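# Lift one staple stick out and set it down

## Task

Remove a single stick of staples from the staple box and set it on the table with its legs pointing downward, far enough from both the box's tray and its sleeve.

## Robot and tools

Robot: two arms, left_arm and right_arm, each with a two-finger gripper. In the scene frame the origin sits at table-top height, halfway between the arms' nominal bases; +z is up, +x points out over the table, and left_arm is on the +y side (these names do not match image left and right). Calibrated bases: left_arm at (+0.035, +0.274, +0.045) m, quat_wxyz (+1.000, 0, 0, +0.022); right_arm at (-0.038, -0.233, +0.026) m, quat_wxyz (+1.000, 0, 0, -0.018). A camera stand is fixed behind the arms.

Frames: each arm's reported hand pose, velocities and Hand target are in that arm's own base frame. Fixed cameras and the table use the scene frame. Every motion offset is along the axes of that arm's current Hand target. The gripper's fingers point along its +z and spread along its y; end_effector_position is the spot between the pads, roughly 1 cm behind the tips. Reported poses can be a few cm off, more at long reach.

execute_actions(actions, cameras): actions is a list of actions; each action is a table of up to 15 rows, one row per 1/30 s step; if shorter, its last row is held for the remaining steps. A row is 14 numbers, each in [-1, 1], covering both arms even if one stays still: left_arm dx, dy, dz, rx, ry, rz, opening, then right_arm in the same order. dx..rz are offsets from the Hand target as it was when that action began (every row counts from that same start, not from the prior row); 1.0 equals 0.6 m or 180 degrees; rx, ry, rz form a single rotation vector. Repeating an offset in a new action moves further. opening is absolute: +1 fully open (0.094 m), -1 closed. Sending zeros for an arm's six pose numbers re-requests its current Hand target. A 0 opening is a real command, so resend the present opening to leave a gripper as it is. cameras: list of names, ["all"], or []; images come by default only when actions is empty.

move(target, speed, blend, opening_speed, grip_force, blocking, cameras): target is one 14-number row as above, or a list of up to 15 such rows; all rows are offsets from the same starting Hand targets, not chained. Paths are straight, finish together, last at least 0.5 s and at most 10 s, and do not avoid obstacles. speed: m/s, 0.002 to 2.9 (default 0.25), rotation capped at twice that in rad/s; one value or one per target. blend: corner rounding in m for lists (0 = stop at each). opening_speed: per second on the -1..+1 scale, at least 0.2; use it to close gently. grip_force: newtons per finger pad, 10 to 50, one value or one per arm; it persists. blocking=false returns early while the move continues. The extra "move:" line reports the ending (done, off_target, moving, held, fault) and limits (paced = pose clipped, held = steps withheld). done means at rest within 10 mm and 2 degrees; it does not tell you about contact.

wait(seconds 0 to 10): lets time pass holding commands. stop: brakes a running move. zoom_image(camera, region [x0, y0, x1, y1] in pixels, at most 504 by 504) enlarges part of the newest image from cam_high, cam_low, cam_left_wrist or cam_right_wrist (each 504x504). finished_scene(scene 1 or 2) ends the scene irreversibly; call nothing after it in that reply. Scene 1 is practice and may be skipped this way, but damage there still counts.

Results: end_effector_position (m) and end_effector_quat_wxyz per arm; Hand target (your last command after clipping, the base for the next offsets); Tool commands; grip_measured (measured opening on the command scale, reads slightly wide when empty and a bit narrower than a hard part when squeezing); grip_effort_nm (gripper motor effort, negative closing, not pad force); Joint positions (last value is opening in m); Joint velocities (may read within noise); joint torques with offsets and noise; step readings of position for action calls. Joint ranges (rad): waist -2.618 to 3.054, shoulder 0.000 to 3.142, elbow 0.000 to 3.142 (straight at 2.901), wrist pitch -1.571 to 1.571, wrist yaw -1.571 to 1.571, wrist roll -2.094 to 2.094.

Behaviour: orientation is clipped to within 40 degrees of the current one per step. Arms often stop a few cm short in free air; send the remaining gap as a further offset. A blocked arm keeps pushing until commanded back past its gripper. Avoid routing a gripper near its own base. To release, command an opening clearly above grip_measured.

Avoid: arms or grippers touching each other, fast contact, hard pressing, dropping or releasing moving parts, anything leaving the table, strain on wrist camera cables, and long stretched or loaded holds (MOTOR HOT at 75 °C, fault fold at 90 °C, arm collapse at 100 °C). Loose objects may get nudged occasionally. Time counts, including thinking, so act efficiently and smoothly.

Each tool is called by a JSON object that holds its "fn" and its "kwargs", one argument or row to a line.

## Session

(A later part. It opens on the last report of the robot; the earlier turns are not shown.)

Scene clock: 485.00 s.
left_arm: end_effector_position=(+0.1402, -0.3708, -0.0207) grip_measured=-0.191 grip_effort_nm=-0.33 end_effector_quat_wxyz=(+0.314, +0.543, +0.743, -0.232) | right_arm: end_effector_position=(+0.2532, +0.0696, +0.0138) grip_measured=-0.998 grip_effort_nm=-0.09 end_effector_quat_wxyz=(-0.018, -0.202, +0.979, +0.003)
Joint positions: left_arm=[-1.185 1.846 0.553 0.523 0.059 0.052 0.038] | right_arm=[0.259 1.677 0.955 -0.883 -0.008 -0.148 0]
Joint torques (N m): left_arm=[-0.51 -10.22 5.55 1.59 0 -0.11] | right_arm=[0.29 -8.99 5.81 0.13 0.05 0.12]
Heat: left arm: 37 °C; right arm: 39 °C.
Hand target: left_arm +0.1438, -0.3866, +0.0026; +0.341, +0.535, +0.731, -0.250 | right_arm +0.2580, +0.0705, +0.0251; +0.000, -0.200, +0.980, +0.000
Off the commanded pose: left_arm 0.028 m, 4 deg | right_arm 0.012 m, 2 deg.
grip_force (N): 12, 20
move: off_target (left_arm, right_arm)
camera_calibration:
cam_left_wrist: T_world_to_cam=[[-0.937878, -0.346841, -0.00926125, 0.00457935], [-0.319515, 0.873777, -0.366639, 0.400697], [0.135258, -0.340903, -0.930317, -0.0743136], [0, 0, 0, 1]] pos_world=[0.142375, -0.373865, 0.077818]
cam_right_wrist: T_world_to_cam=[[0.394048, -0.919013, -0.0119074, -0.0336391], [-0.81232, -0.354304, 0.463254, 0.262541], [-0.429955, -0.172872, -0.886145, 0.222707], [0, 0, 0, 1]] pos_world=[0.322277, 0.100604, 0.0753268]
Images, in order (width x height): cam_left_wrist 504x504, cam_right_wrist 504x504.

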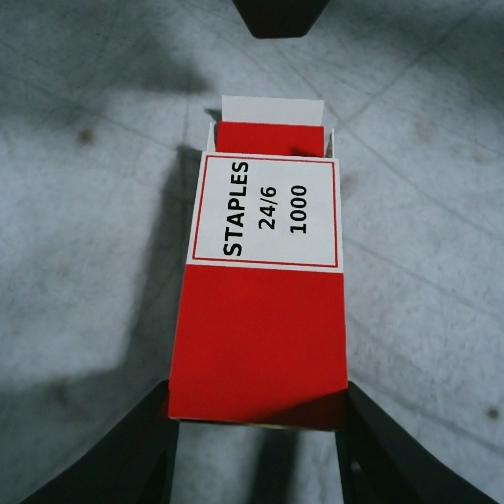

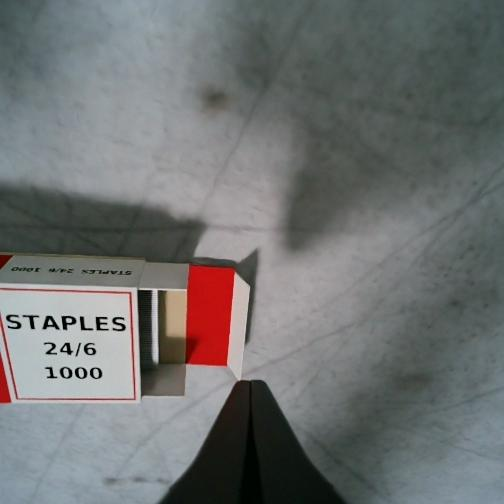

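{"fn": "execute_actions", "kwargs": {
  "actions": []
}}

Scene clock: 525.30 s.
left_arm: end_effector_position=(+0.1402, -0.3707, -0.0208) grip_measured=-0.191 grip_effort_nm=-0.33 end_effector_quat_wxyz=(+0.314, +0.543, +0.744, -0.232) | right_arm: end_effector_position=(+0.2532, +0.0696, +0.0138) grip_measured=-0.998 grip_effort_nm=-0.09 end_effector_quat_wxyz=(-0.018, -0.202, +0.979, +0.003)
Joint positions: left_arm=[-1.185 1.846 0.553 0.522 0.059 0.052 0.038] | right_arm=[0.259 1.677 0.955 -0.883 -0.008 -0.148 0]
Joint velocities: within noise
Joint torques (N m): left_arm=[-0.5 -10.17 5.6 1.58 -0.02 -0.09] | right_arm=[0.29 -8.98 5.81 0.12 0.05 0.12]
Heat: left arm: 39 °C; right arm: 39 °C.
Hand target: left_arm +0.1438, -0.3867, +0.0026; +0.341, +0.535, +0.731, -0.250 | right_arm +0.2580, +0.0705, +0.0251; +0.000, -0.199, +0.980, +0.000
Tool commands: left_gripper/opening=-0.26 right_gripper/opening=-1.0
Off the commanded pose: left_arm 0.028 m, 4 deg | right_arm 0.012 m, 2 deg.
grip_force (N): 12, 20
camera_calibration:
cam_left_wrist: T_world_to_cam=[[-0.937883, -0.34683, -0.00918536, 0.00451846], [-0.319629, 0.87402, -0.365959, 0.400597], [0.134954, -0.340291, -0.930586, -0.0740666], [0, 0, 0, 1]] pos_world=[0.142276, -0.373767, 0.0777181]
cam_right_wrist: T_world_to_cam=[[0.393735, -0.919147, -0.0118855, -0.033527], [-0.812405, -0.354001, 0.463337, 0.262532], [-0.430082, -0.172776, -0.886103, 0.222735], [0, 0, 0, 1]] pos_world=[0.322278, 0.100604, 0.0753265]

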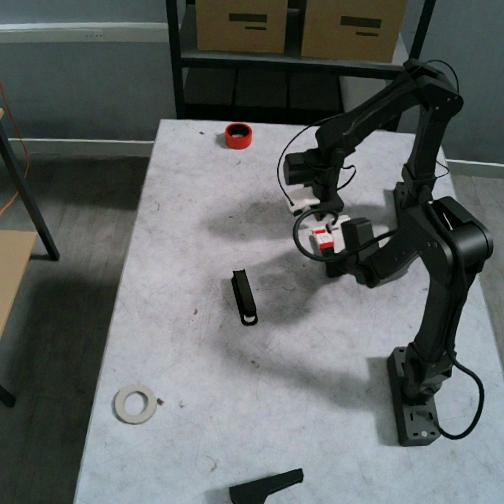

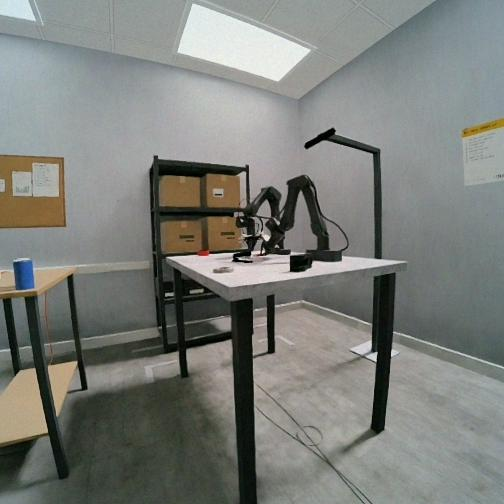

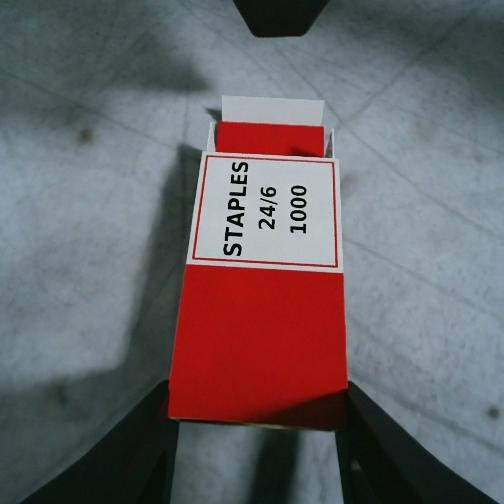

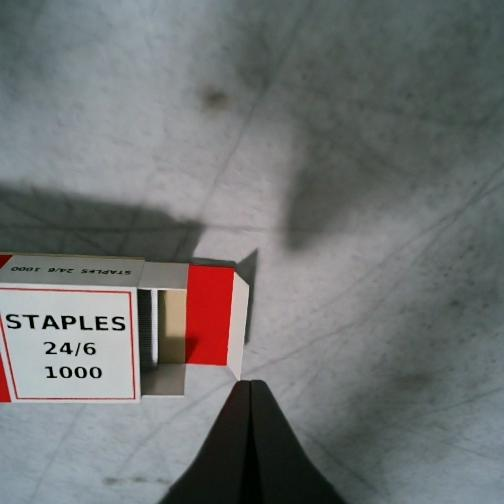

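{"fn": "move", "kwargs": {
  "target": [0.0406,0,0.0166,0,0,0,-0.26,0,0,-0.0333,-0.1556,0,0,-0.05],
  "speed": 0.12,
  "cameras": ["cam_left_wrist","cam_right_wrist"]
}}

Scene clock: 657.70 s.
left_arm: end_effector_position=(+0.1429, -0.3773, -0.0215) grip_measured=-0.191 grip_effort_nm=-0.33 end_effector_quat_wxyz=(+0.337, +0.537, +0.733, -0.246) | right_arm: end_effector_position=(+0.2524, +0.0682, +0.0416) grip_measured=-0.052 grip_effort_nm=0.14 end_effector_quat_wxyz=(-0.052, -0.192, +0.954, +0.226)
Joint positions: left_arm=[-1.185 1.894 0.534 0.648 0.059 0.052 0.038] | right_arm=[-0.024 1.771 1.096 -1.112 -0.418 -0.467 0.045]
Joint torques (N m): left_arm=[-0.43 -5.98 3.22 1.82 0.01 -0.1] | right_arm=[-0.54 -5.83 6.91 -0.17 -0.44 -0.11]
Heat: left arm: 41 °C; right arm: 39 °C.
Hand target: left_arm +0.1414, -0.3790, -0.0224; +0.341, +0.535, +0.731, -0.250 | right_arm +0.2578, +0.0705, +0.0450; -0.048, -0.194, +0.951, +0.237
Off the commanded pose: left_arm 0.002 m, 1 deg | right_arm 0.007 m, 1 deg.
grip_force (N): 12, 20
move: done
camera_calibration:
cam_left_wrist: T_world_to_cam=[[-0.937655, -0.347392, -0.0110629, 0.00448635], [-0.310874, 0.852474, -0.420292, 0.396497], [0.155437, -0.39065, -0.907321, -0.0987412], [0, 0, 0, 1]] pos_world=[0.142815, -0.375018, 0.0771043]
cam_right_wrist: T_world_to_cam=[[0.340393, -0.825715, -0.449809, -0.00893951], [-0.750245, -0.526869, 0.399427, 0.247277], [-0.566803, 0.201504, -0.798831, 0.252145], [0, 0, 0, 1]] pos_world=[0.331478, 0.0720926, 0.0986314]
Images, in order (width x height): cam_left_wrist 504x504, cam_right_wrist 504x504.

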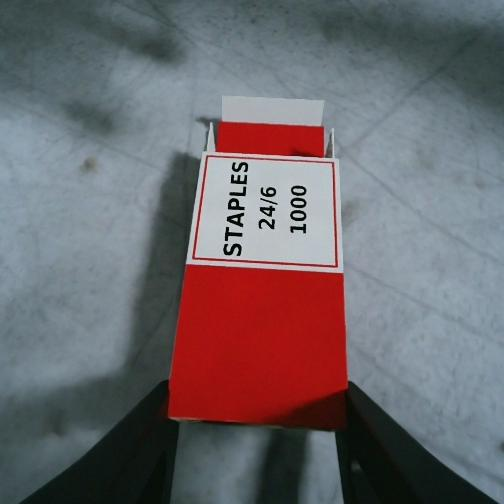

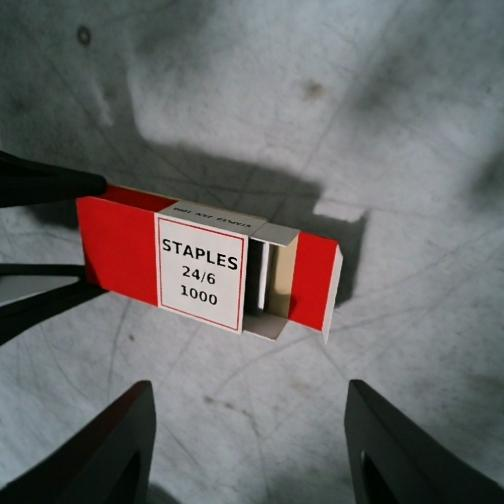

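{"fn": "zoom_image", "kwargs": {
  "camera": "cam_right_wrist",
  "region": [225, 200, 365, 350]
}}

Scaled by 3.360 from the camera's 504x504 image, which has a finer 720x720 frame.

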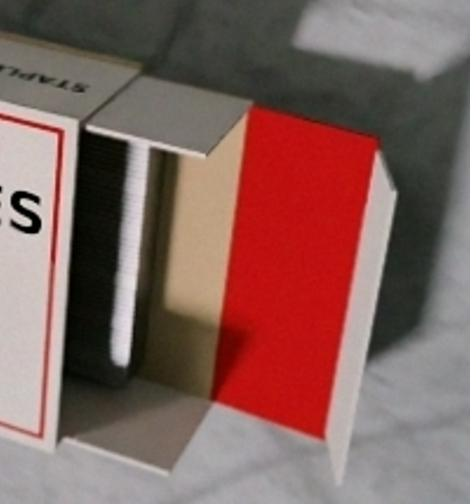

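{"fn": "move", "kwargs": {
  "target": [0,0,0,0,0,0,-0.26,0.0047,0.0449,0.0653,-0.0278,0,0,-0.32],
  "speed": 0.1,
  "cameras": ["cam_left_wrist","cam_right_wrist"]
}}

Scene clock: 719.97 s.
left_arm: end_effector_position=(+0.1429, -0.3774, -0.0214) grip_measured=-0.191 grip_effort_nm=-0.33 end_effector_quat_wxyz=(+0.337, +0.537, +0.733, -0.246) | right_arm: end_effector_position=(+0.2387, +0.1032, +0.0254) grip_measured=-0.318 grip_effort_nm=-0.07 end_effector_quat_wxyz=(-0.057, -0.194, +0.942, +0.267)
Joint positions: left_arm=[-1.185 1.894 0.534 0.648 0.059 0.052 0.038] | right_arm=[0.055 1.783 1.005 -1.005 -0.515 -0.407 0.032]
Joint torques (N m): left_arm=[-0.36 -5.94 3.26 1.85 -0.01 -0.08] | right_arm=[0.43 -5.93 4.05 0.11 -0.5 0.09]
Heat: left arm: 39 °C; right arm: 39 °C.
Hand target: left_arm +0.1414, -0.3790, -0.0224; +0.341, +0.535, +0.731, -0.250 | right_arm +0.2388, +0.1082, +0.0231; -0.057, -0.191, +0.939, +0.279
Off the commanded pose: left_arm 0.002 m, 1 deg | right_arm 0.006 m, 1 deg.
grip_force (N): 12, 20
move: done
camera_calibration:
cam_left_wrist: T_world_to_cam=[[-0.937664, -0.347368, -0.011064, 0.00449763], [-0.310795, 0.852337, -0.420629, 0.396501], [0.155543, -0.39097, -0.907165, -0.0987974], [0, 0, 0, 1]] pos_world=[0.142815, -0.375017, 0.0772042]
cam_right_wrist: T_world_to_cam=[[0.333506, -0.782832, -0.525308, 0.0165154], [-0.736924, -0.563996, 0.372629, 0.263251], [-0.587977, 0.262837, -0.764983, 0.222252], [0, 0, 0, 1]] pos_world=[0.319167, 0.102985, 0.0805994]
Images, in order (width x height): cam_left_wrist 504x504, cam_right_wrist 504x504.

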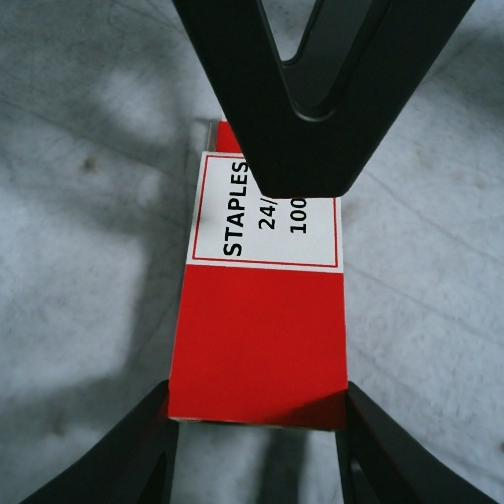

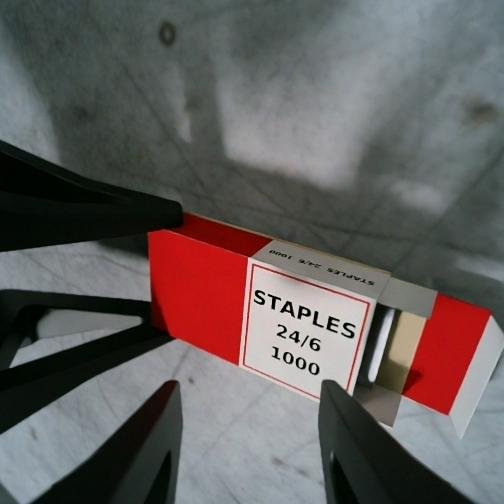

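{"fn": "zoom_image", "kwargs": {
  "camera": "cam_right_wrist",
  "region": [300, 240, 504, 444]
}}

Scaled by 2.471 from the camera's 504x504 image, which has a finer 720x720 frame.

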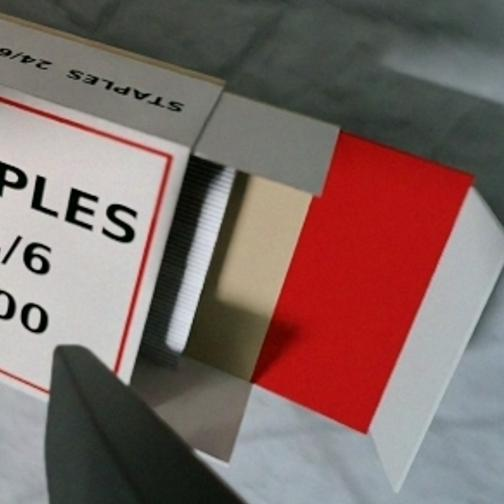

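{"fn": "move", "kwargs": {
  "target": [0,0,0,0,0,0,-0.26,-0.0033,-0.0127,0.0196,0,0,0,-0.32],
  "speed": 0.1,
  "cameras": ["cam_left_wrist","cam_right_wrist"]
}}

{"fn": "zoom_image", "kwargs": {
  "camera": "cam_right_wrist",
  "region": [284, 240, 504, 460]
}}

Scene clock: 810.43 s.
left_arm: end_effector_position=(+0.1429, -0.3774, -0.0214) grip_measured=-0.191 grip_effort_nm=-0.33 end_effector_quat_wxyz=(+0.337, +0.537, +0.733, -0.246) | right_arm: end_effector_position=(+0.2412, +0.1035, +0.0119) grip_measured=-0.318 grip_effort_nm=-0.07 end_effector_quat_wxyz=(-0.056, -0.193, +0.942, +0.267)
Joint positions: left_arm=[-1.185 1.894 0.534 0.648 0.059 0.052 0.038] | right_arm=[0.055 1.818 0.986 -0.949 -0.516 -0.404 0.032]
Joint torques (N m): left_arm=[-0.31 -5.93 3.22 1.84 -0.02 -0.07] | right_arm=[0.66 -5.97 3.93 0.11 -0.5 0.09]
Heat: left arm: 40 °C; right arm: 39 °C.
Hand target: left_arm +0.1413, -0.3789, -0.0225; +0.341, +0.535, +0.731, -0.250 | right_arm +0.2406, +0.1090, +0.0090; -0.057, -0.191, +0.939, +0.279
Off the commanded pose: left_arm 0.002 m, 1 deg | right_arm 0.006 m, 1 deg.
grip_force (N): 12, 20
move: done
camera_calibration:
cam_left_wrist: T_world_to_cam=[[-0.937664, -0.347368, -0.011064, 0.00449763], [-0.310795, 0.852337, -0.420629, 0.396501], [0.155543, -0.39097, -0.907165, -0.0987974], [0, 0, 0, 1]] pos_world=[0.142815, -0.375017, 0.0772042]
cam_right_wrist: T_world_to_cam=[[0.332134, -0.783624, -0.524995, 0.00925215], [-0.739091, -0.562024, 0.371314, 0.270652], [-0.586031, 0.264693, -0.765837, 0.212633], [0, 0, 0, 1]] pos_world=[0.321573, 0.103081, 0.0672025]
Images, in order (width x height): cam_left_wrist 504x504, cam_right_wrist 504x504.

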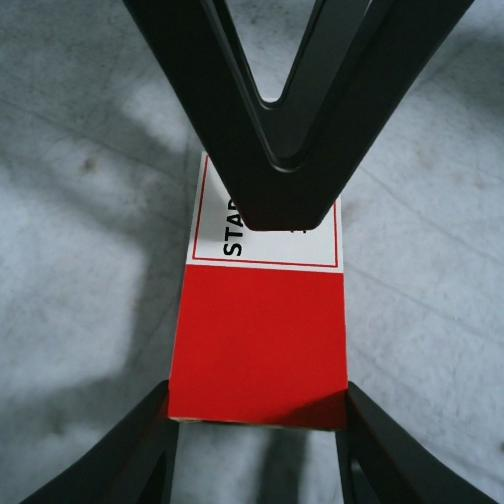

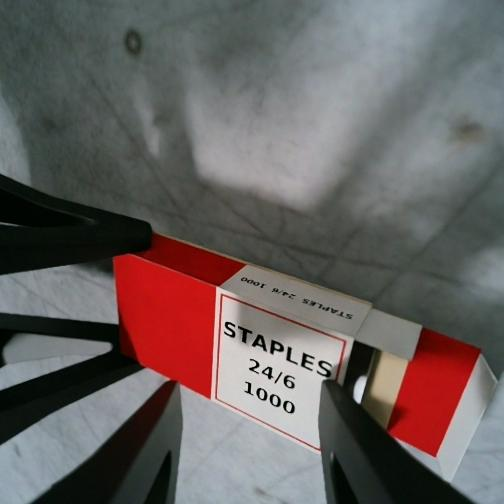

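Scaled by 2.291 from the camera's 504x504 image, which has a finer 720x720 frame.

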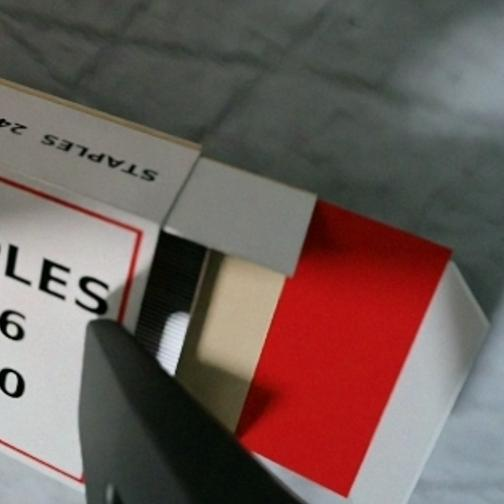

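{"fn": "move", "kwargs": {
  "target": [
    [0,0,0,0,0,0,-0.26,0.003,-0.0112,-0.0073,0,0,0,-0.32],
    [0,0,0,0,0,0,-0.26,0.003,-0.0112,0.0060,0,0,0,-0.32]
  ],
  "speed": 0.08,
  "cameras": ["cam_left_wrist","cam_right_wrist"]
}}

{"fn": "zoom_image", "kwargs": {
  "camera": "cam_right_wrist",
  "region": [254, 240, 474, 460]
}}

Scene clock: 867.57 s.
left_arm: end_effector_position=(+0.1429, -0.3775, -0.0213) grip_measured=-0.191 grip_effort_nm=-0.33 end_effector_quat_wxyz=(+0.337, +0.537, +0.733, -0.246) | right_arm: end_effector_position=(+0.2412, +0.0997, +0.0055) grip_measured=-0.318 grip_effort_nm=-0.07 end_effector_quat_wxyz=(-0.056, -0.190, +0.943, +0.269)
Joint positions: left_arm=[-1.185 1.894 0.534 0.648 0.059 0.052 0.038] | right_arm=[0.04 1.834 0.975 -0.929 -0.516 -0.416 0.032]
Joint torques (N m): left_arm=[-0.38 -5.94 3.08 1.83 -0.01 -0.1] | right_arm=[0.8 -6.01 3.85 0.09 -0.46 0.04]
Heat: left arm: 41 °C; right arm: 39 °C.
Hand target: left_arm +0.1414, -0.3790, -0.0224; +0.341, +0.535, +0.731, -0.250 | right_arm +0.2404, +0.1050, +0.0024; -0.057, -0.191, +0.939, +0.278
Off the commanded pose: left_arm 0.002 m, 1 deg | right_arm 0.006 m, 1 deg.
grip_force (N): 12, 20
move: done
camera_calibration:
cam_left_wrist: T_world_to_cam=[[-0.937638, -0.347436, -0.0111249, 0.00447287], [-0.310777, 0.852182, -0.420955, 0.396465], [0.155736, -0.391246, -0.907013, -0.0989399], [0, 0, 0, 1]] pos_world=[0.142814, -0.375016, 0.0772041]
cam_right_wrist: T_world_to_cam=[[0.326864, -0.784224, -0.527402, 0.00424861], [-0.741271, -0.558911, 0.371666, 0.271044], [-0.58624, 0.269464, -0.76401, 0.208376], [0, 0, 0, 1]] pos_world=[0.321687, 0.0986716, 0.0607046]
Images, in order (width x height): cam_left_wrist 504x504, cam_right_wrist 504x504.

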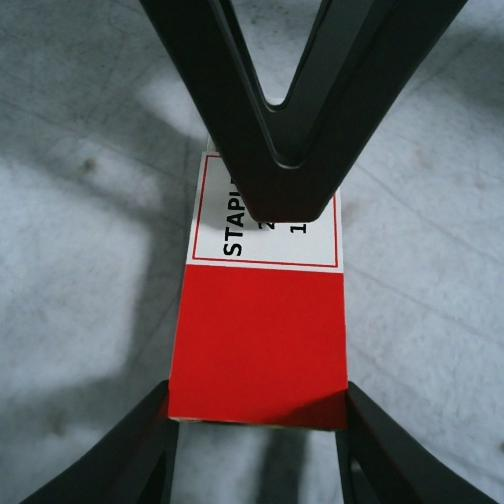

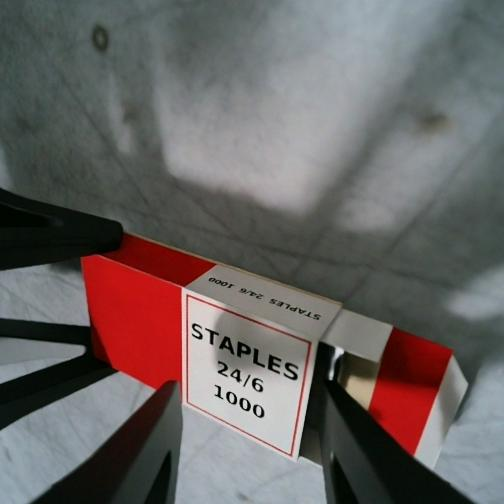

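Scaled by 2.291 from the camera's 504x504 image, which has a finer 720x720 frame.

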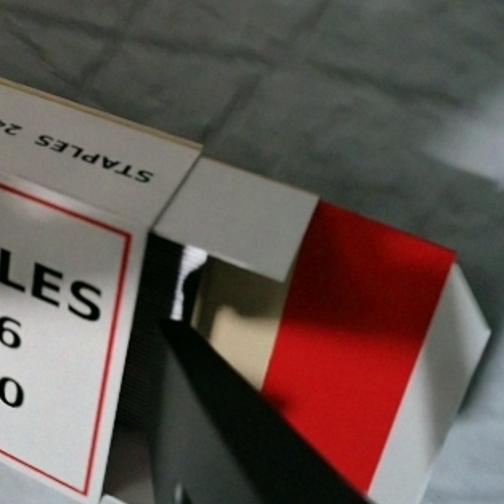

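{"fn": "move", "kwargs": {
  "target": [
    [0,0,0,0,0,0,-0.26,0,0.0016,0.0189,0,0,0,-0.32],
    [0,0,0,0,0,0,-0.26,0,-0.0066,0.0315,0,0,0,-0.32]
  ],
  "speed": 0.05,
  "blend": [0.003,0],
  "cameras": ["cam_left_wrist","cam_right_wrist"]
}}

{"fn": "zoom_image", "kwargs": {
  "camera": "cam_right_wrist",
  "region": [254, 240, 474, 460]
}}

Scene clock: 905.17 s.
left_arm: end_effector_position=(+0.1412, -0.3733, -0.0264) grip_measured=-0.191 grip_effort_nm=-0.33 end_effector_quat_wxyz=(+0.330, +0.539, +0.737, -0.241) | right_arm: end_effector_position=(+0.2375, +0.1083, -0.0035) grip_measured=-0.318 grip_effort_nm=-0.05 end_effector_quat_wxyz=(-0.056, -0.190, +0.940, +0.276)
Joint positions: left_arm=[-1.185 1.897 0.529 0.638 0.059 0.052 0.038] | right_arm=[0.063 1.849 0.944 -0.875 -0.536 -0.394 0.032]
Joint torques (N m): left_arm=[-0.36 -6.38 3.52 1.9 0.01 -0.06] | right_arm=[0.73 -4.68 2.82 0.44 -0.34 0.07]
Heat: left arm: 41 °C; right arm: 38 °C.
Hand target: left_arm +0.1414, -0.3790, -0.0224; +0.341, +0.535, +0.731, -0.250 | right_arm +0.2377, +0.1114, -0.0156; -0.057, -0.191, +0.939, +0.279
Off the commanded pose: left_arm 0.007 m, 2 deg | right_arm 0.012 m, 0 deg.
grip_force (N): 12, 20
move: off_target (right_arm)
camera_calibration:
cam_left_wrist: T_world_to_cam=[[-0.937735, -0.347193, -0.0105148, 0.00437543], [-0.3138, 0.859745, -0.402949, 0.394002], [0.148941, -0.37456, -0.915162, -0.094627], [0, 0, 0, 1]] pos_world=[0.141835, -0.372666, 0.0722098]
cam_right_wrist: T_world_to_cam=[[0.32478, -0.776342, -0.540196, 0.00695795], [-0.739614, -0.564463, 0.366542, 0.276727], [-0.589482, 0.280491, -0.757519, 0.196573], [0, 0, 0, 1]] pos_world=[0.318288, 0.106467, 0.0512341]
Images, in order (width x height): cam_left_wrist 504x504, cam_right_wrist 504x504.

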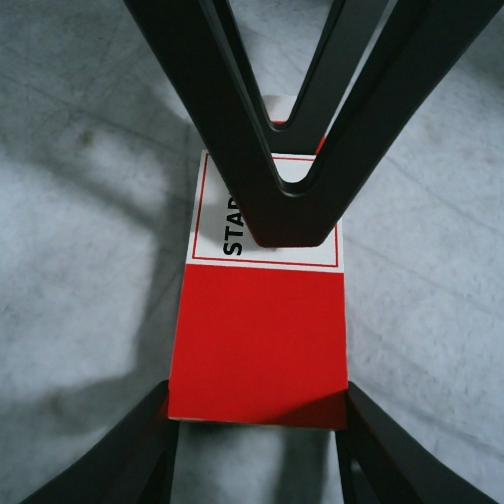

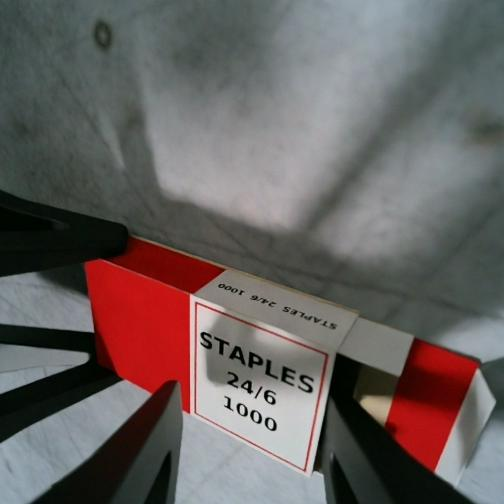

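Scaled by 2.291 from the camera's 504x504 image, which has a finer 720x720 frame.

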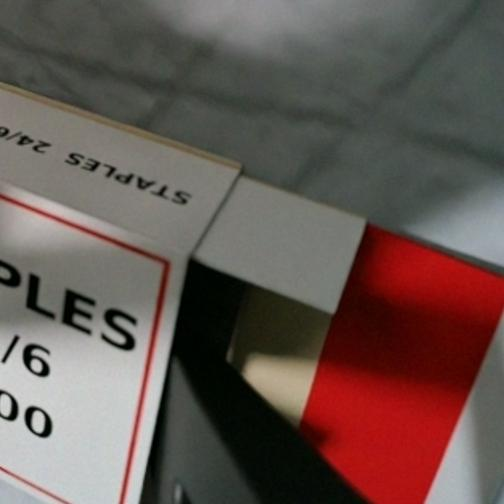

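{"fn": "move", "kwargs": {
  "target": [0,0,0,0,0,0,-0.26,0,-0.0364,-0.0236,0,0,0,-0.32],
  "speed": 0.05,
  "cameras": ["cam_left_wrist","cam_right_wrist"]
}}

{"fn": "zoom_image", "kwargs": {
  "camera": "cam_right_wrist",
  "region": [184, 200, 454, 470]
}}

Scene clock: 916.23 s.
left_arm: end_effector_position=(+0.1414, -0.3738, -0.0259) grip_measured=-0.191 grip_effort_nm=-0.33 end_effector_quat_wxyz=(+0.331, +0.539, +0.736, -0.242) | right_arm: end_effector_position=(+0.2419, +0.0978, -0.0034) grip_measured=-0.319 grip_effort_nm=-0.03 end_effector_quat_wxyz=(-0.056, -0.182, +0.934, +0.303)
Joint positions: left_arm=[-1.185 1.897 0.529 0.641 0.059 0.052 0.038] | right_arm=[-0.006 1.892 0.971 -0.914 -0.576 -0.469 0.032]
Joint torques (N m): left_arm=[-0.32 -6.38 3.45 1.9 0.02 -0.1] | right_arm=[-0.87 -5.03 5.01 0.11 0.18 -0.13]
Heat: left arm: 42 °C; right arm: 38 °C.
Hand target: left_arm +0.1414, -0.3790, -0.0224; +0.341, +0.535, +0.731, -0.250 | right_arm +0.2478, +0.0874, -0.0157; -0.057, -0.191, +0.939, +0.279
Off the commanded pose: left_arm 0.006 m, 2 deg | right_arm 0.017 m, 3 deg.
grip_force (N): 12, 20
move: off_target (right_arm)
camera_calibration:
cam_left_wrist: T_world_to_cam=[[-0.937716, -0.347244, -0.0105435, 0.00438536], [-0.313382, 0.858592, -0.405723, 0.394112], [0.149937, -0.377149, -0.913935, -0.0954525], [0, 0, 0, 1]] pos_world=[0.141932, -0.372858, 0.072709]
cam_right_wrist: T_world_to_cam=[[0.303957, -0.751081, -0.586077, -0.0000756423], [-0.742884, -0.572001, 0.347761, 0.275427], [-0.596434, 0.329683, -0.73183, 0.199181], [0, 0, 0, 1]] pos_world=[0.323432, 0.0918213, 0.0499397]
Images, in order (width x height): cam_left_wrist 504x504, cam_right_wrist 504x504.

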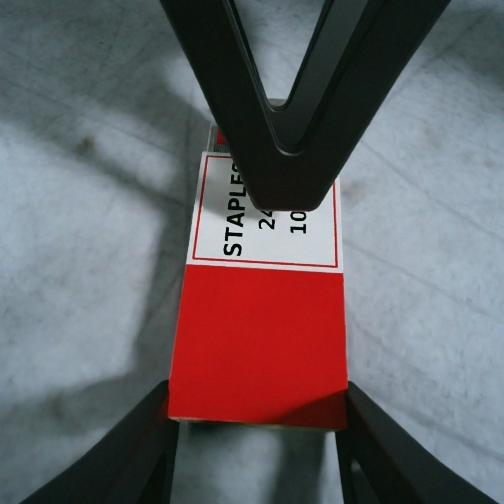

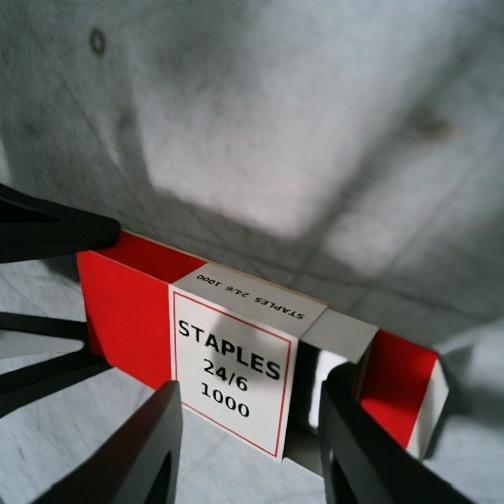

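Scaled by 1.867 from the camera's 504x504 image, which has a finer 720x720 frame.

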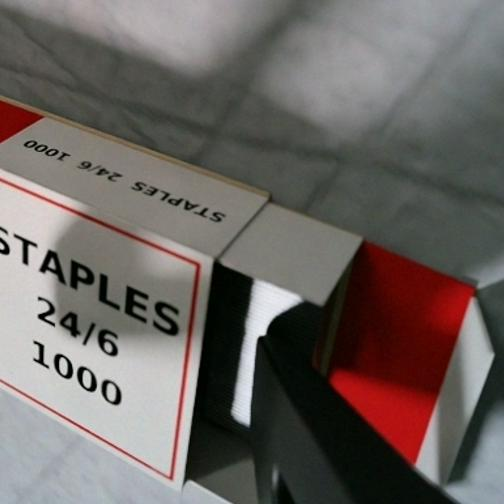

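{"fn": "move", "kwargs": {
  "target": [0,0,0,0,0,0,-0.26,0,-0.0196,-0.0127,0,0,0,-0.32],
  "speed": 0.05,
  "cameras": ["cam_right_wrist"]
}}

{"fn": "zoom_image", "kwargs": {
  "camera": "cam_right_wrist",
  "region": [184, 200, 454, 470]
}}

Scene clock: 943.27 s.
left_arm: end_effector_position=(+0.1418, -0.3748, -0.0246) grip_measured=-0.191 grip_effort_nm=-0.33 end_effector_quat_wxyz=(+0.333, +0.538, +0.735, -0.244) | right_arm: end_effector_position=(+0.2472, +0.0806, -0.0094) grip_measured=-0.319 grip_effort_nm=-0.03 end_effector_quat_wxyz=(-0.059, -0.185, +0.937, +0.290)
Joint positions: left_arm=[-1.185 1.897 0.529 0.648 0.059 0.052 0.038] | right_arm=[-0.051 1.925 0.999 -0.932 -0.536 -0.519 0.032]
Joint torques (N m): left_arm=[-0.32 -6.34 3.54 1.84 -0.01 -0.09] | right_arm=[-0.76 -5.75 5.44 -0.05 -0.06 -0.12]
Heat: left arm: 41 °C; right arm: 38 °C.
Hand target: left_arm +0.1414, -0.3790, -0.0224; +0.341, +0.535, +0.731, -0.250 | right_arm +0.2533, +0.0746, -0.0156; -0.057, -0.191, +0.939, +0.279
Off the commanded pose: left_arm 0.005 m, 1 deg | right_arm 0.011 m, 2 deg.
grip_force (N): 12, 20
move: off_target (right_arm)
camera_calibration:
cam_right_wrist: T_world_to_cam=[[0.310302, -0.764707, -0.564745, -0.0184114], [-0.740121, -0.567161, 0.361315, 0.270722], [-0.596601, 0.305863, -0.741967, 0.205389], [0, 0, 0, 1]] pos_world=[0.328615, 0.0766428, 0.0441779]
Images, in order (width x height): cam_right_wrist 504x504.

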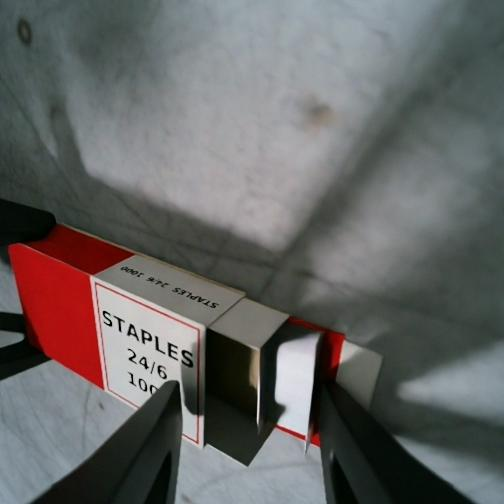

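Scaled by 1.867 from the camera's 504x504 image, which has a finer 720x720 frame.

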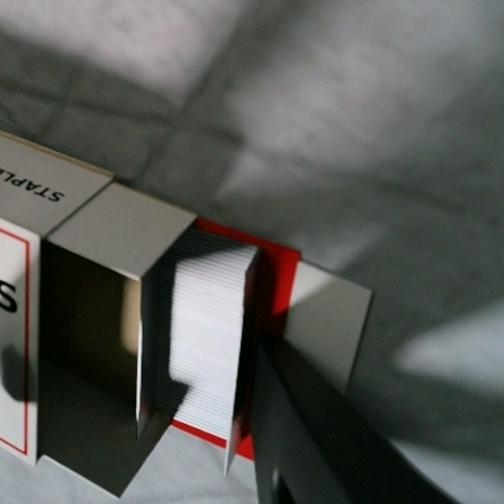

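{"fn": "zoom_image", "kwargs": {
  "camera": "cam_right_wrist",
  "region": [200, 300, 400, 470]
}}

Scaled by 2.520 from the camera's 504x504 image, which has a finer 720x720 frame.

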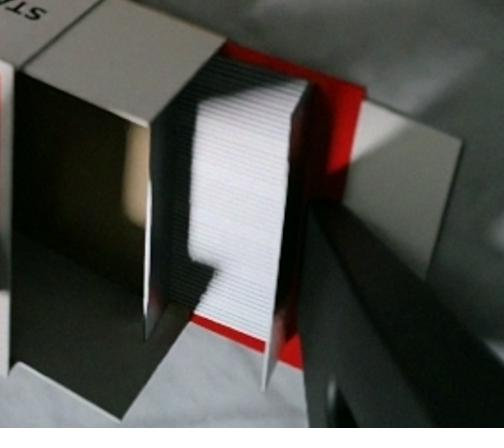

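{"fn": "move", "kwargs": {
  "target": [0,0,0,0,0,0,-0.26,0,0.0454,-0.0699,0,0,0,-0.32],
  "speed": 0.08,
  "cameras": ["cam_left_wrist","cam_right_wrist"]
}}

{"fn": "zoom_image", "kwargs": {
  "camera": "cam_right_wrist",
  "region": [190, 230, 390, 430]
}}

Scene clock: 989.23 s.
left_arm: end_effector_position=(+0.1419, -0.3749, -0.0244) grip_measured=-0.191 grip_effort_nm=-0.33 end_effector_quat_wxyz=(+0.334, +0.538, +0.735, -0.244) | right_arm: end_effector_position=(+0.2451, +0.0764, +0.0224) grip_measured=-0.319 grip_effort_nm=-0.03 end_effector_quat_wxyz=(-0.079, -0.183, +0.939, +0.281)
Joint positions: left_arm=[-1.185 1.897 0.529 0.649 0.059 0.052 0.038] | right_arm=[-0.051 1.872 1.08 -1.1 -0.508 -0.52 0.032]
Joint torques (N m): left_arm=[-0.42 -6.27 3.56 1.82 -0.02 -0.07] | right_arm=[-0.7 -9.95 6.06 -0.33 -0.3 -0.13]
Heat: left arm: 42 °C; right arm: 39 °C.
Hand target: left_arm +0.1414, -0.3790, -0.0224; +0.341, +0.535, +0.731, -0.250 | right_arm +0.2533, +0.0745, +0.0343; -0.057, -0.191, +0.939, +0.279
Off the commanded pose: left_arm 0.005 m, 1 deg | right_arm 0.015 m, 3 deg.
grip_force (N): 12, 20
move: off_target (right_arm)
camera_calibration:
cam_left_wrist: T_world_to_cam=[[-0.937693, -0.347298, -0.0107889, 0.00440921], [-0.312193, 0.855729, -0.41263, 0.394467], [0.152538, -0.383552, -0.910835, -0.0972842], [0, 0, 0, 1]] pos_world=[0.142124, -0.373339, 0.0742069]
cam_right_wrist: T_world_to_cam=[[0.297555, -0.775677, -0.556584, 0.000818664], [-0.721414, -0.564532, 0.40108, 0.24957], [-0.625318, 0.282184, -0.727564, 0.237646], [0, 0, 0, 1]] pos_world=[0.328404, 0.0744655, 0.0732607]
Images, in order (width x height): cam_left_wrist 504x504, cam_right_wrist 504x504.

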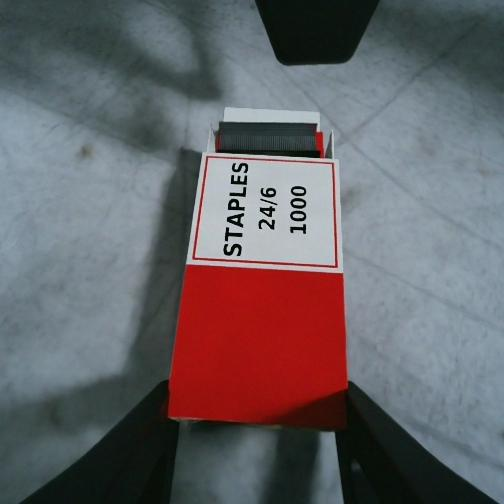

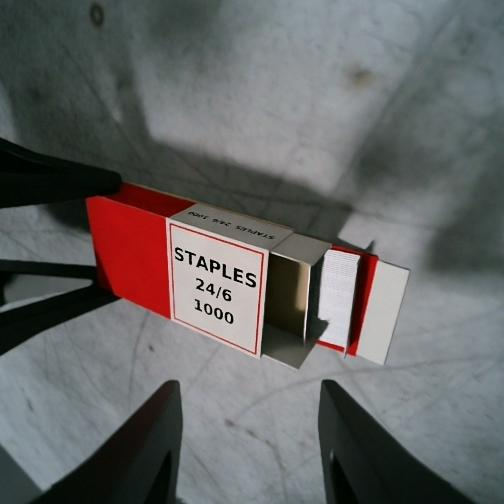

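Scaled by 2.520 from the camera's 504x504 image, which has a finer 720x720 frame.

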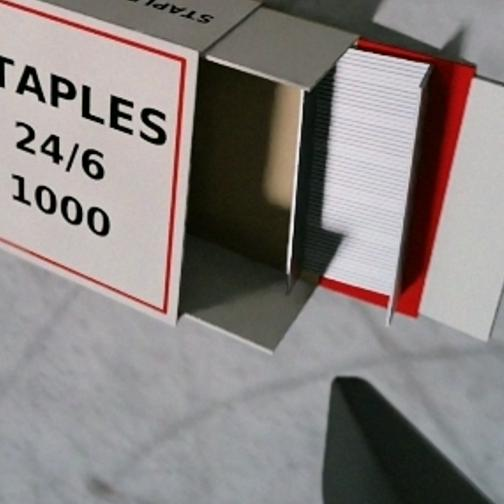

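{"fn": "move", "kwargs": {
  "target": [0,0,0,0,0,0,-0.26,0.0004,-0.0078,0.0393,0.1833,0,0,-0.42],
  "speed": 0.12,
  "cameras": ["cam_left_wrist","cam_right_wrist"]
}}

{"fn": "zoom_image", "kwargs": {
  "camera": "cam_right_wrist",
  "region": [130, 220, 370, 460]
}}

Scene clock: 1072.37 s.
left_arm: end_effector_position=(+0.1419, -0.3749, -0.0244) grip_measured=-0.191 grip_effort_nm=-0.33 end_effector_quat_wxyz=(+0.334, +0.538, +0.735, -0.244) | right_arm: end_effector_position=(+0.2444, +0.0815, +0.0052) grip_measured=-0.418 grip_effort_nm=-0.07 end_effector_quat_wxyz=(-0.023, -0.201, +0.979, +0.003)
Joint positions: left_arm=[-1.185 1.897 0.529 0.649 0.059 0.052 0.038] | right_arm=[0.31 1.685 0.925 -0.855 -0.012 -0.096 0.027]
Joint torques (N m): left_arm=[-0.32 -6.26 3.45 1.82 -0.03 -0.09] | right_arm=[0.5 -8.99 4.26 0.36 0.08 0.13]
Heat: left arm: 42 °C; right arm: 39 °C.
Hand target: left_arm +0.1414, -0.3790, -0.0224; +0.341, +0.535, +0.731, -0.250 | right_arm +0.2497, +0.0826, +0.0121; +0.000, -0.199, +0.980, +0.000
Off the commanded pose: left_arm 0.005 m, 1 deg | right_arm 0.009 m, 3 deg.
grip_force (N): 12, 20
move: off_target (right_arm)
camera_calibration:
cam_left_wrist: T_world_to_cam=[[-0.937693, -0.347298, -0.0107889, 0.00440921], [-0.312193, 0.855729, -0.41263, 0.394467], [0.152538, -0.383552, -0.910835, -0.0972842], [0, 0, 0, 1]] pos_world=[0.142124, -0.373339, 0.0742069]
cam_right_wrist: T_world_to_cam=[[0.391669, -0.91998, -0.0152449, -0.01868], [-0.808207, -0.351907, 0.47219, 0.262386], [-0.43977, -0.172621, -0.881365, 0.215788], [0, 0, 0, 1]] pos_world=[0.314275, 0.1124, 0.0660078]
Images, in order (width x height): cam_left_wrist 504x504, cam_right_wrist 504x504.

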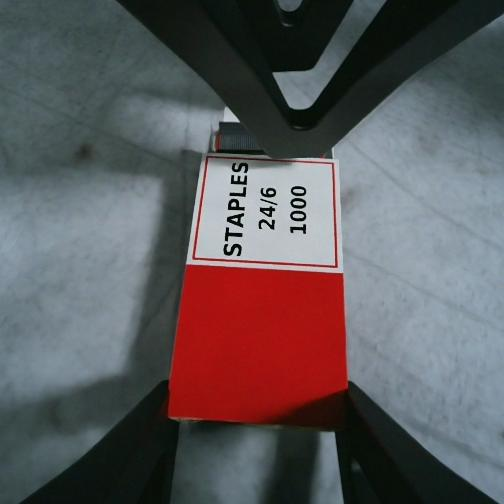

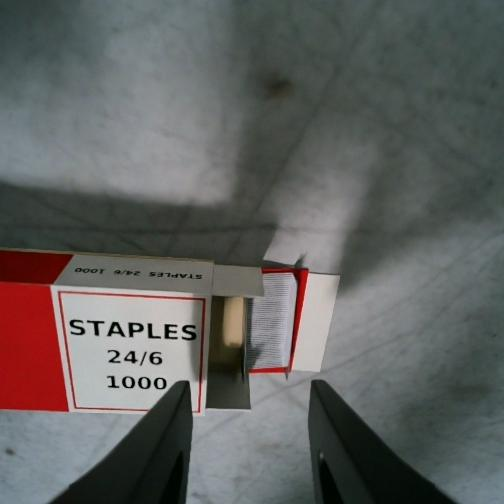

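Scaled by 2.100 from the camera's 504x504 image, which has a finer 720x720 frame.

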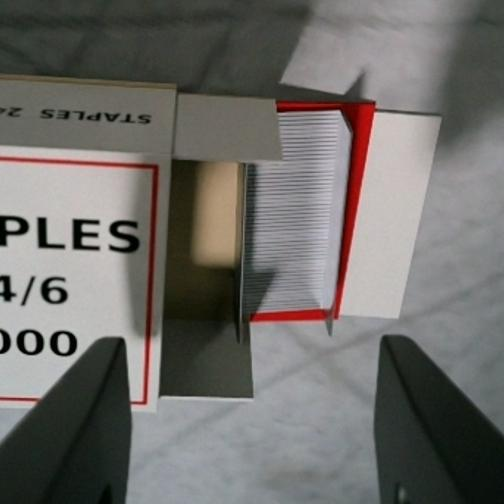

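{"fn": "move", "kwargs": {
  "target": [0,0,0,0,0,0,-0.26,-0.0133,-0.0075,0.02,0,0,0,-0.42],
  "speed": 0.1,
  "cameras": ["cam_left_wrist","cam_right_wrist"]
}}

{"fn": "zoom_image", "kwargs": {
  "camera": "cam_right_wrist",
  "region": [130, 260, 370, 500]
}}

Scene clock: 1098.53 s.
left_arm: end_effector_position=(+0.1419, -0.3749, -0.0244) grip_measured=-0.191 grip_effort_nm=-0.33 end_effector_quat_wxyz=(+0.334, +0.538, +0.735, -0.244) | right_arm: end_effector_position=(+0.2557, +0.0849, +0.0050) grip_measured=-0.418 grip_effort_nm=-0.07 end_effector_quat_wxyz=(+0.001, -0.201, +0.980, +0.005)
Joint positions: left_arm=[-1.185 1.897 0.529 0.649 0.059 0.052 0.038] | right_arm=[0.31 1.685 0.925 -0.808 -0.011 -0.096 0.027]
Joint torques (N m): left_arm=[-0.23 -6.24 3.55 1.81 0 -0.06] | right_arm=[-0.84 -5 4.82 0.46 0.08 -0.02]
Heat: left arm: 42 °C; right arm: 38 °C.
Hand target: left_arm +0.1414, -0.3790, -0.0224; +0.341, +0.535, +0.731, -0.250 | right_arm +0.2587, +0.0816, +0.0001; +0.000, -0.200, +0.980, +0.000
Off the commanded pose: left_arm 0.005 m, 1 deg | right_arm 0.007 m, 1 deg.
grip_force (N): 12, 20
move: done
camera_calibration:
cam_left_wrist: T_world_to_cam=[[-0.937693, -0.347298, -0.0107889, 0.00440921], [-0.312193, 0.855729, -0.41263, 0.394467], [0.152538, -0.383552, -0.910835, -0.0972842], [0, 0, 0, 1]] pos_world=[0.142124, -0.373339, 0.0742069]
cam_right_wrist: T_world_to_cam=[[0.392217, -0.919821, -0.00972783, -0.0201096], [-0.82855, -0.357852, 0.430635, 0.278728], [-0.399588, -0.160842, -0.902474, 0.209908], [0, 0, 0, 1]] pos_world=[0.322704, 0.115008, 0.0692112]
Images, in order (width x height): cam_left_wrist 504x504, cam_right_wrist 504x504.

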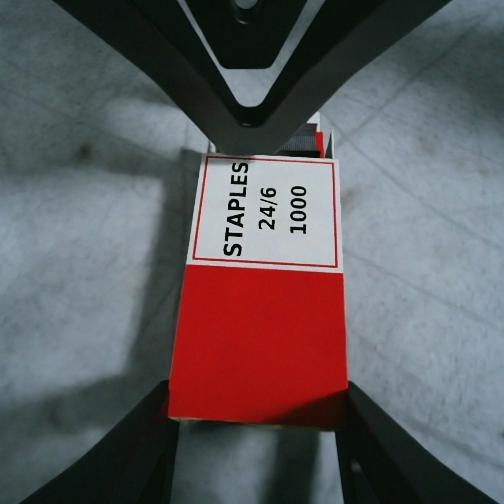

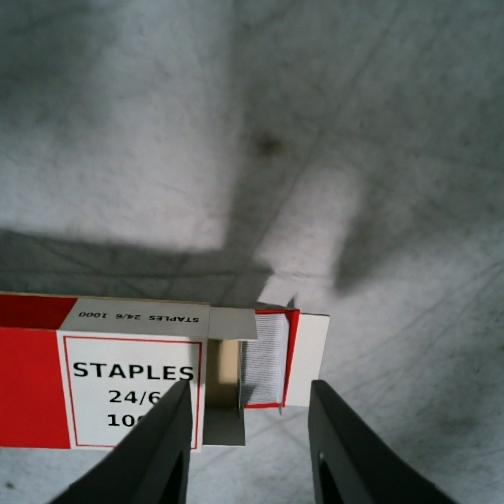

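Scaled by 2.100 from the camera's 504x504 image, which has a finer 720x720 frame.

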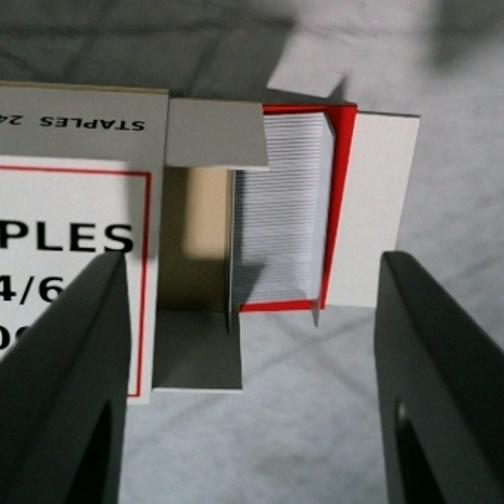

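{"fn": "move", "kwargs": {
  "target": [0,0,0,0,0,0,-0.26,0.0033,-0.005,0.0335,0,0,0,-0.42],
  "speed": 0.06,
  "cameras": ["cam_right_wrist"]
}}

{"fn": "zoom_image", "kwargs": {
  "camera": "cam_right_wrist",
  "region": [130, 260, 370, 500]
}}

Scene clock: 1119.80 s.
left_arm: end_effector_position=(+0.1418, -0.3748, -0.0246) grip_measured=-0.191 grip_effort_nm=-0.33 end_effector_quat_wxyz=(+0.333, +0.538, +0.735, -0.244) | right_arm: end_effector_position=(+0.2552, +0.0827, -0.0054) grip_measured=-0.418 grip_effort_nm=-0.07 end_effector_quat_wxyz=(-0.002, -0.200, +0.980, +0.008)
Joint positions: left_arm=[-1.185 1.897 0.529 0.648 0.059 0.052 0.038] | right_arm=[0.299 1.708 0.903 -0.769 -0.016 -0.104 0.027]
Joint torques (N m): left_arm=[-0.38 -6.31 3.52 1.83 0 -0.09] | right_arm=[-0.91 -4.01 2.66 0.86 0.12 -0.08]
Heat: left arm: 42 °C; right arm: 39 °C.
Hand target: left_arm +0.1414, -0.3790, -0.0224; +0.341, +0.535, +0.731, -0.250 | right_arm +0.2579, +0.0781, -0.0201; +0.000, -0.199, +0.980, +0.000
Off the commanded pose: left_arm 0.005 m, 1 deg | right_arm 0.016 m, 1 deg.
grip_force (N): 12, 20
move: off_target (right_arm)
camera_calibration:
cam_right_wrist: T_world_to_cam=[[0.38971, -0.920807, -0.0154953, -0.0213511], [-0.826796, -0.357233, 0.434503, 0.281545], [-0.405629, -0.156519, -0.900537, 0.201183], [0, 0, 0, 1]] pos_world=[0.322707, 0.112406, 0.0585099]
Images, in order (width x height): cam_right_wrist 504x504.

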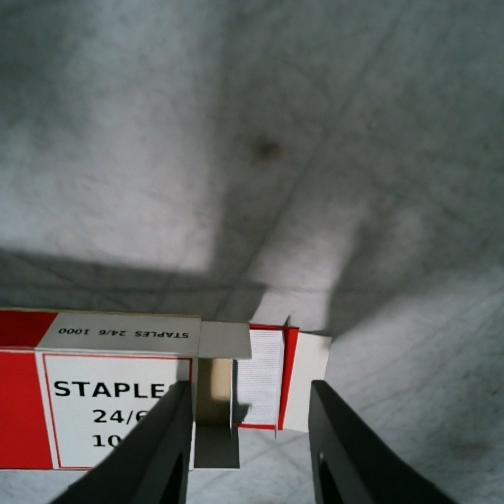

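Scaled by 2.100 from the camera's 504x504 image, which has a finer 720x720 frame.

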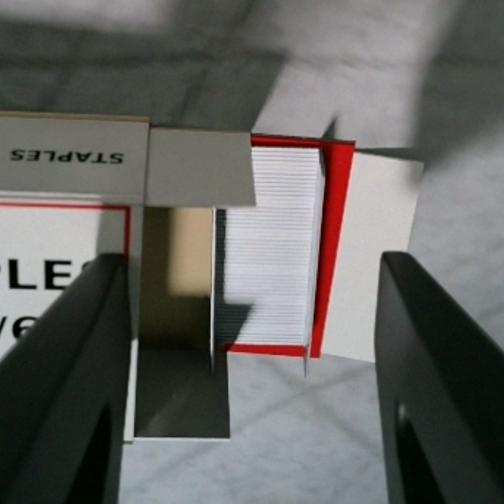

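{"fn": "move", "kwargs": {
  "target": [
    [0,0,0,0,0,0,-0.26,0,0,-0.075,0,0,0,-0.42],
    [0,0,0,0,0,0,-0.26,0,-0.0012,-0.075,0,0,0,-1]
  ],
  "speed": 0.12,
  "grip_force": [12, 30],
  "cameras": ["cam_right_wrist"]
}}

{"fn": "zoom_image", "kwargs": {
  "camera": "cam_right_wrist",
  "region": [130, 220, 370, 460]
}}

Scene clock: 1154.27 s.
left_arm: end_effector_position=(+0.1419, -0.3749, -0.0245) grip_measured=-0.191 grip_effort_nm=-0.33 end_effector_quat_wxyz=(+0.334, +0.538, +0.735, -0.244) | right_arm: end_effector_position=(+0.2482, +0.0783, +0.0117) grip_measured=-0.998 grip_effort_nm=-0.09 end_effector_quat_wxyz=(-0.023, -0.199, +0.980, +0.003)
Joint positions: left_arm=[-1.185 1.897 0.529 0.648 0.059 0.052 0.038] | right_arm=[0.295 1.682 0.95 -0.884 -0.01 -0.105 0]
Joint torques (N m): left_arm=[-0.38 -6.27 3.56 1.84 0 -0.06] | right_arm=[-0.76 -8.7 6.9 0.11 0.08 -0.07]
Heat: left arm: 42 °C; right arm: 38 °C.
Hand target: left_arm +0.1414, -0.3790, -0.0224; +0.341, +0.535, +0.731, -0.250 | right_arm +0.2583, +0.0774, +0.0249; +0.000, -0.200, +0.980, +0.000
Off the commanded pose: left_arm 0.005 m, 1 deg | right_arm 0.017 m, 3 deg.
grip_force (N): 12, 30
move: off_target (right_arm); target 2's new opening was sent with right_arm's hand 0.017 m and 3 deg from that target
camera_calibration:
cam_right_wrist: T_world_to_cam=[[0.387262, -0.921867, -0.0137346, -0.0217506], [-0.810325, -0.347435, 0.471871, 0.261489], [-0.439775, -0.171608, -0.88156, 0.222553], [0, 0, 0, 1]] pos_world=[0.318188, 0.108991, 0.0725063]
Images, in order (width x height): cam_right_wrist 504x504.

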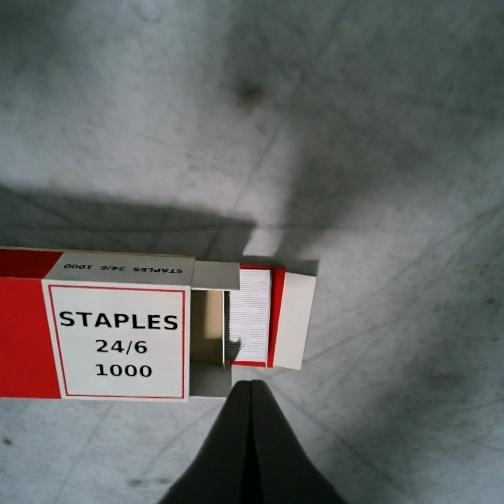

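Scaled by 2.100 from the camera's 504x504 image, which has a finer 720x720 frame.

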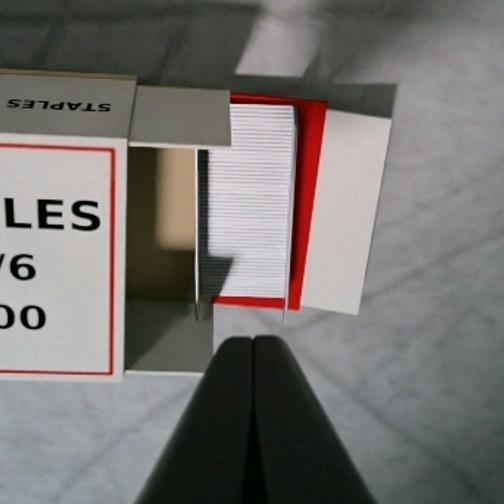

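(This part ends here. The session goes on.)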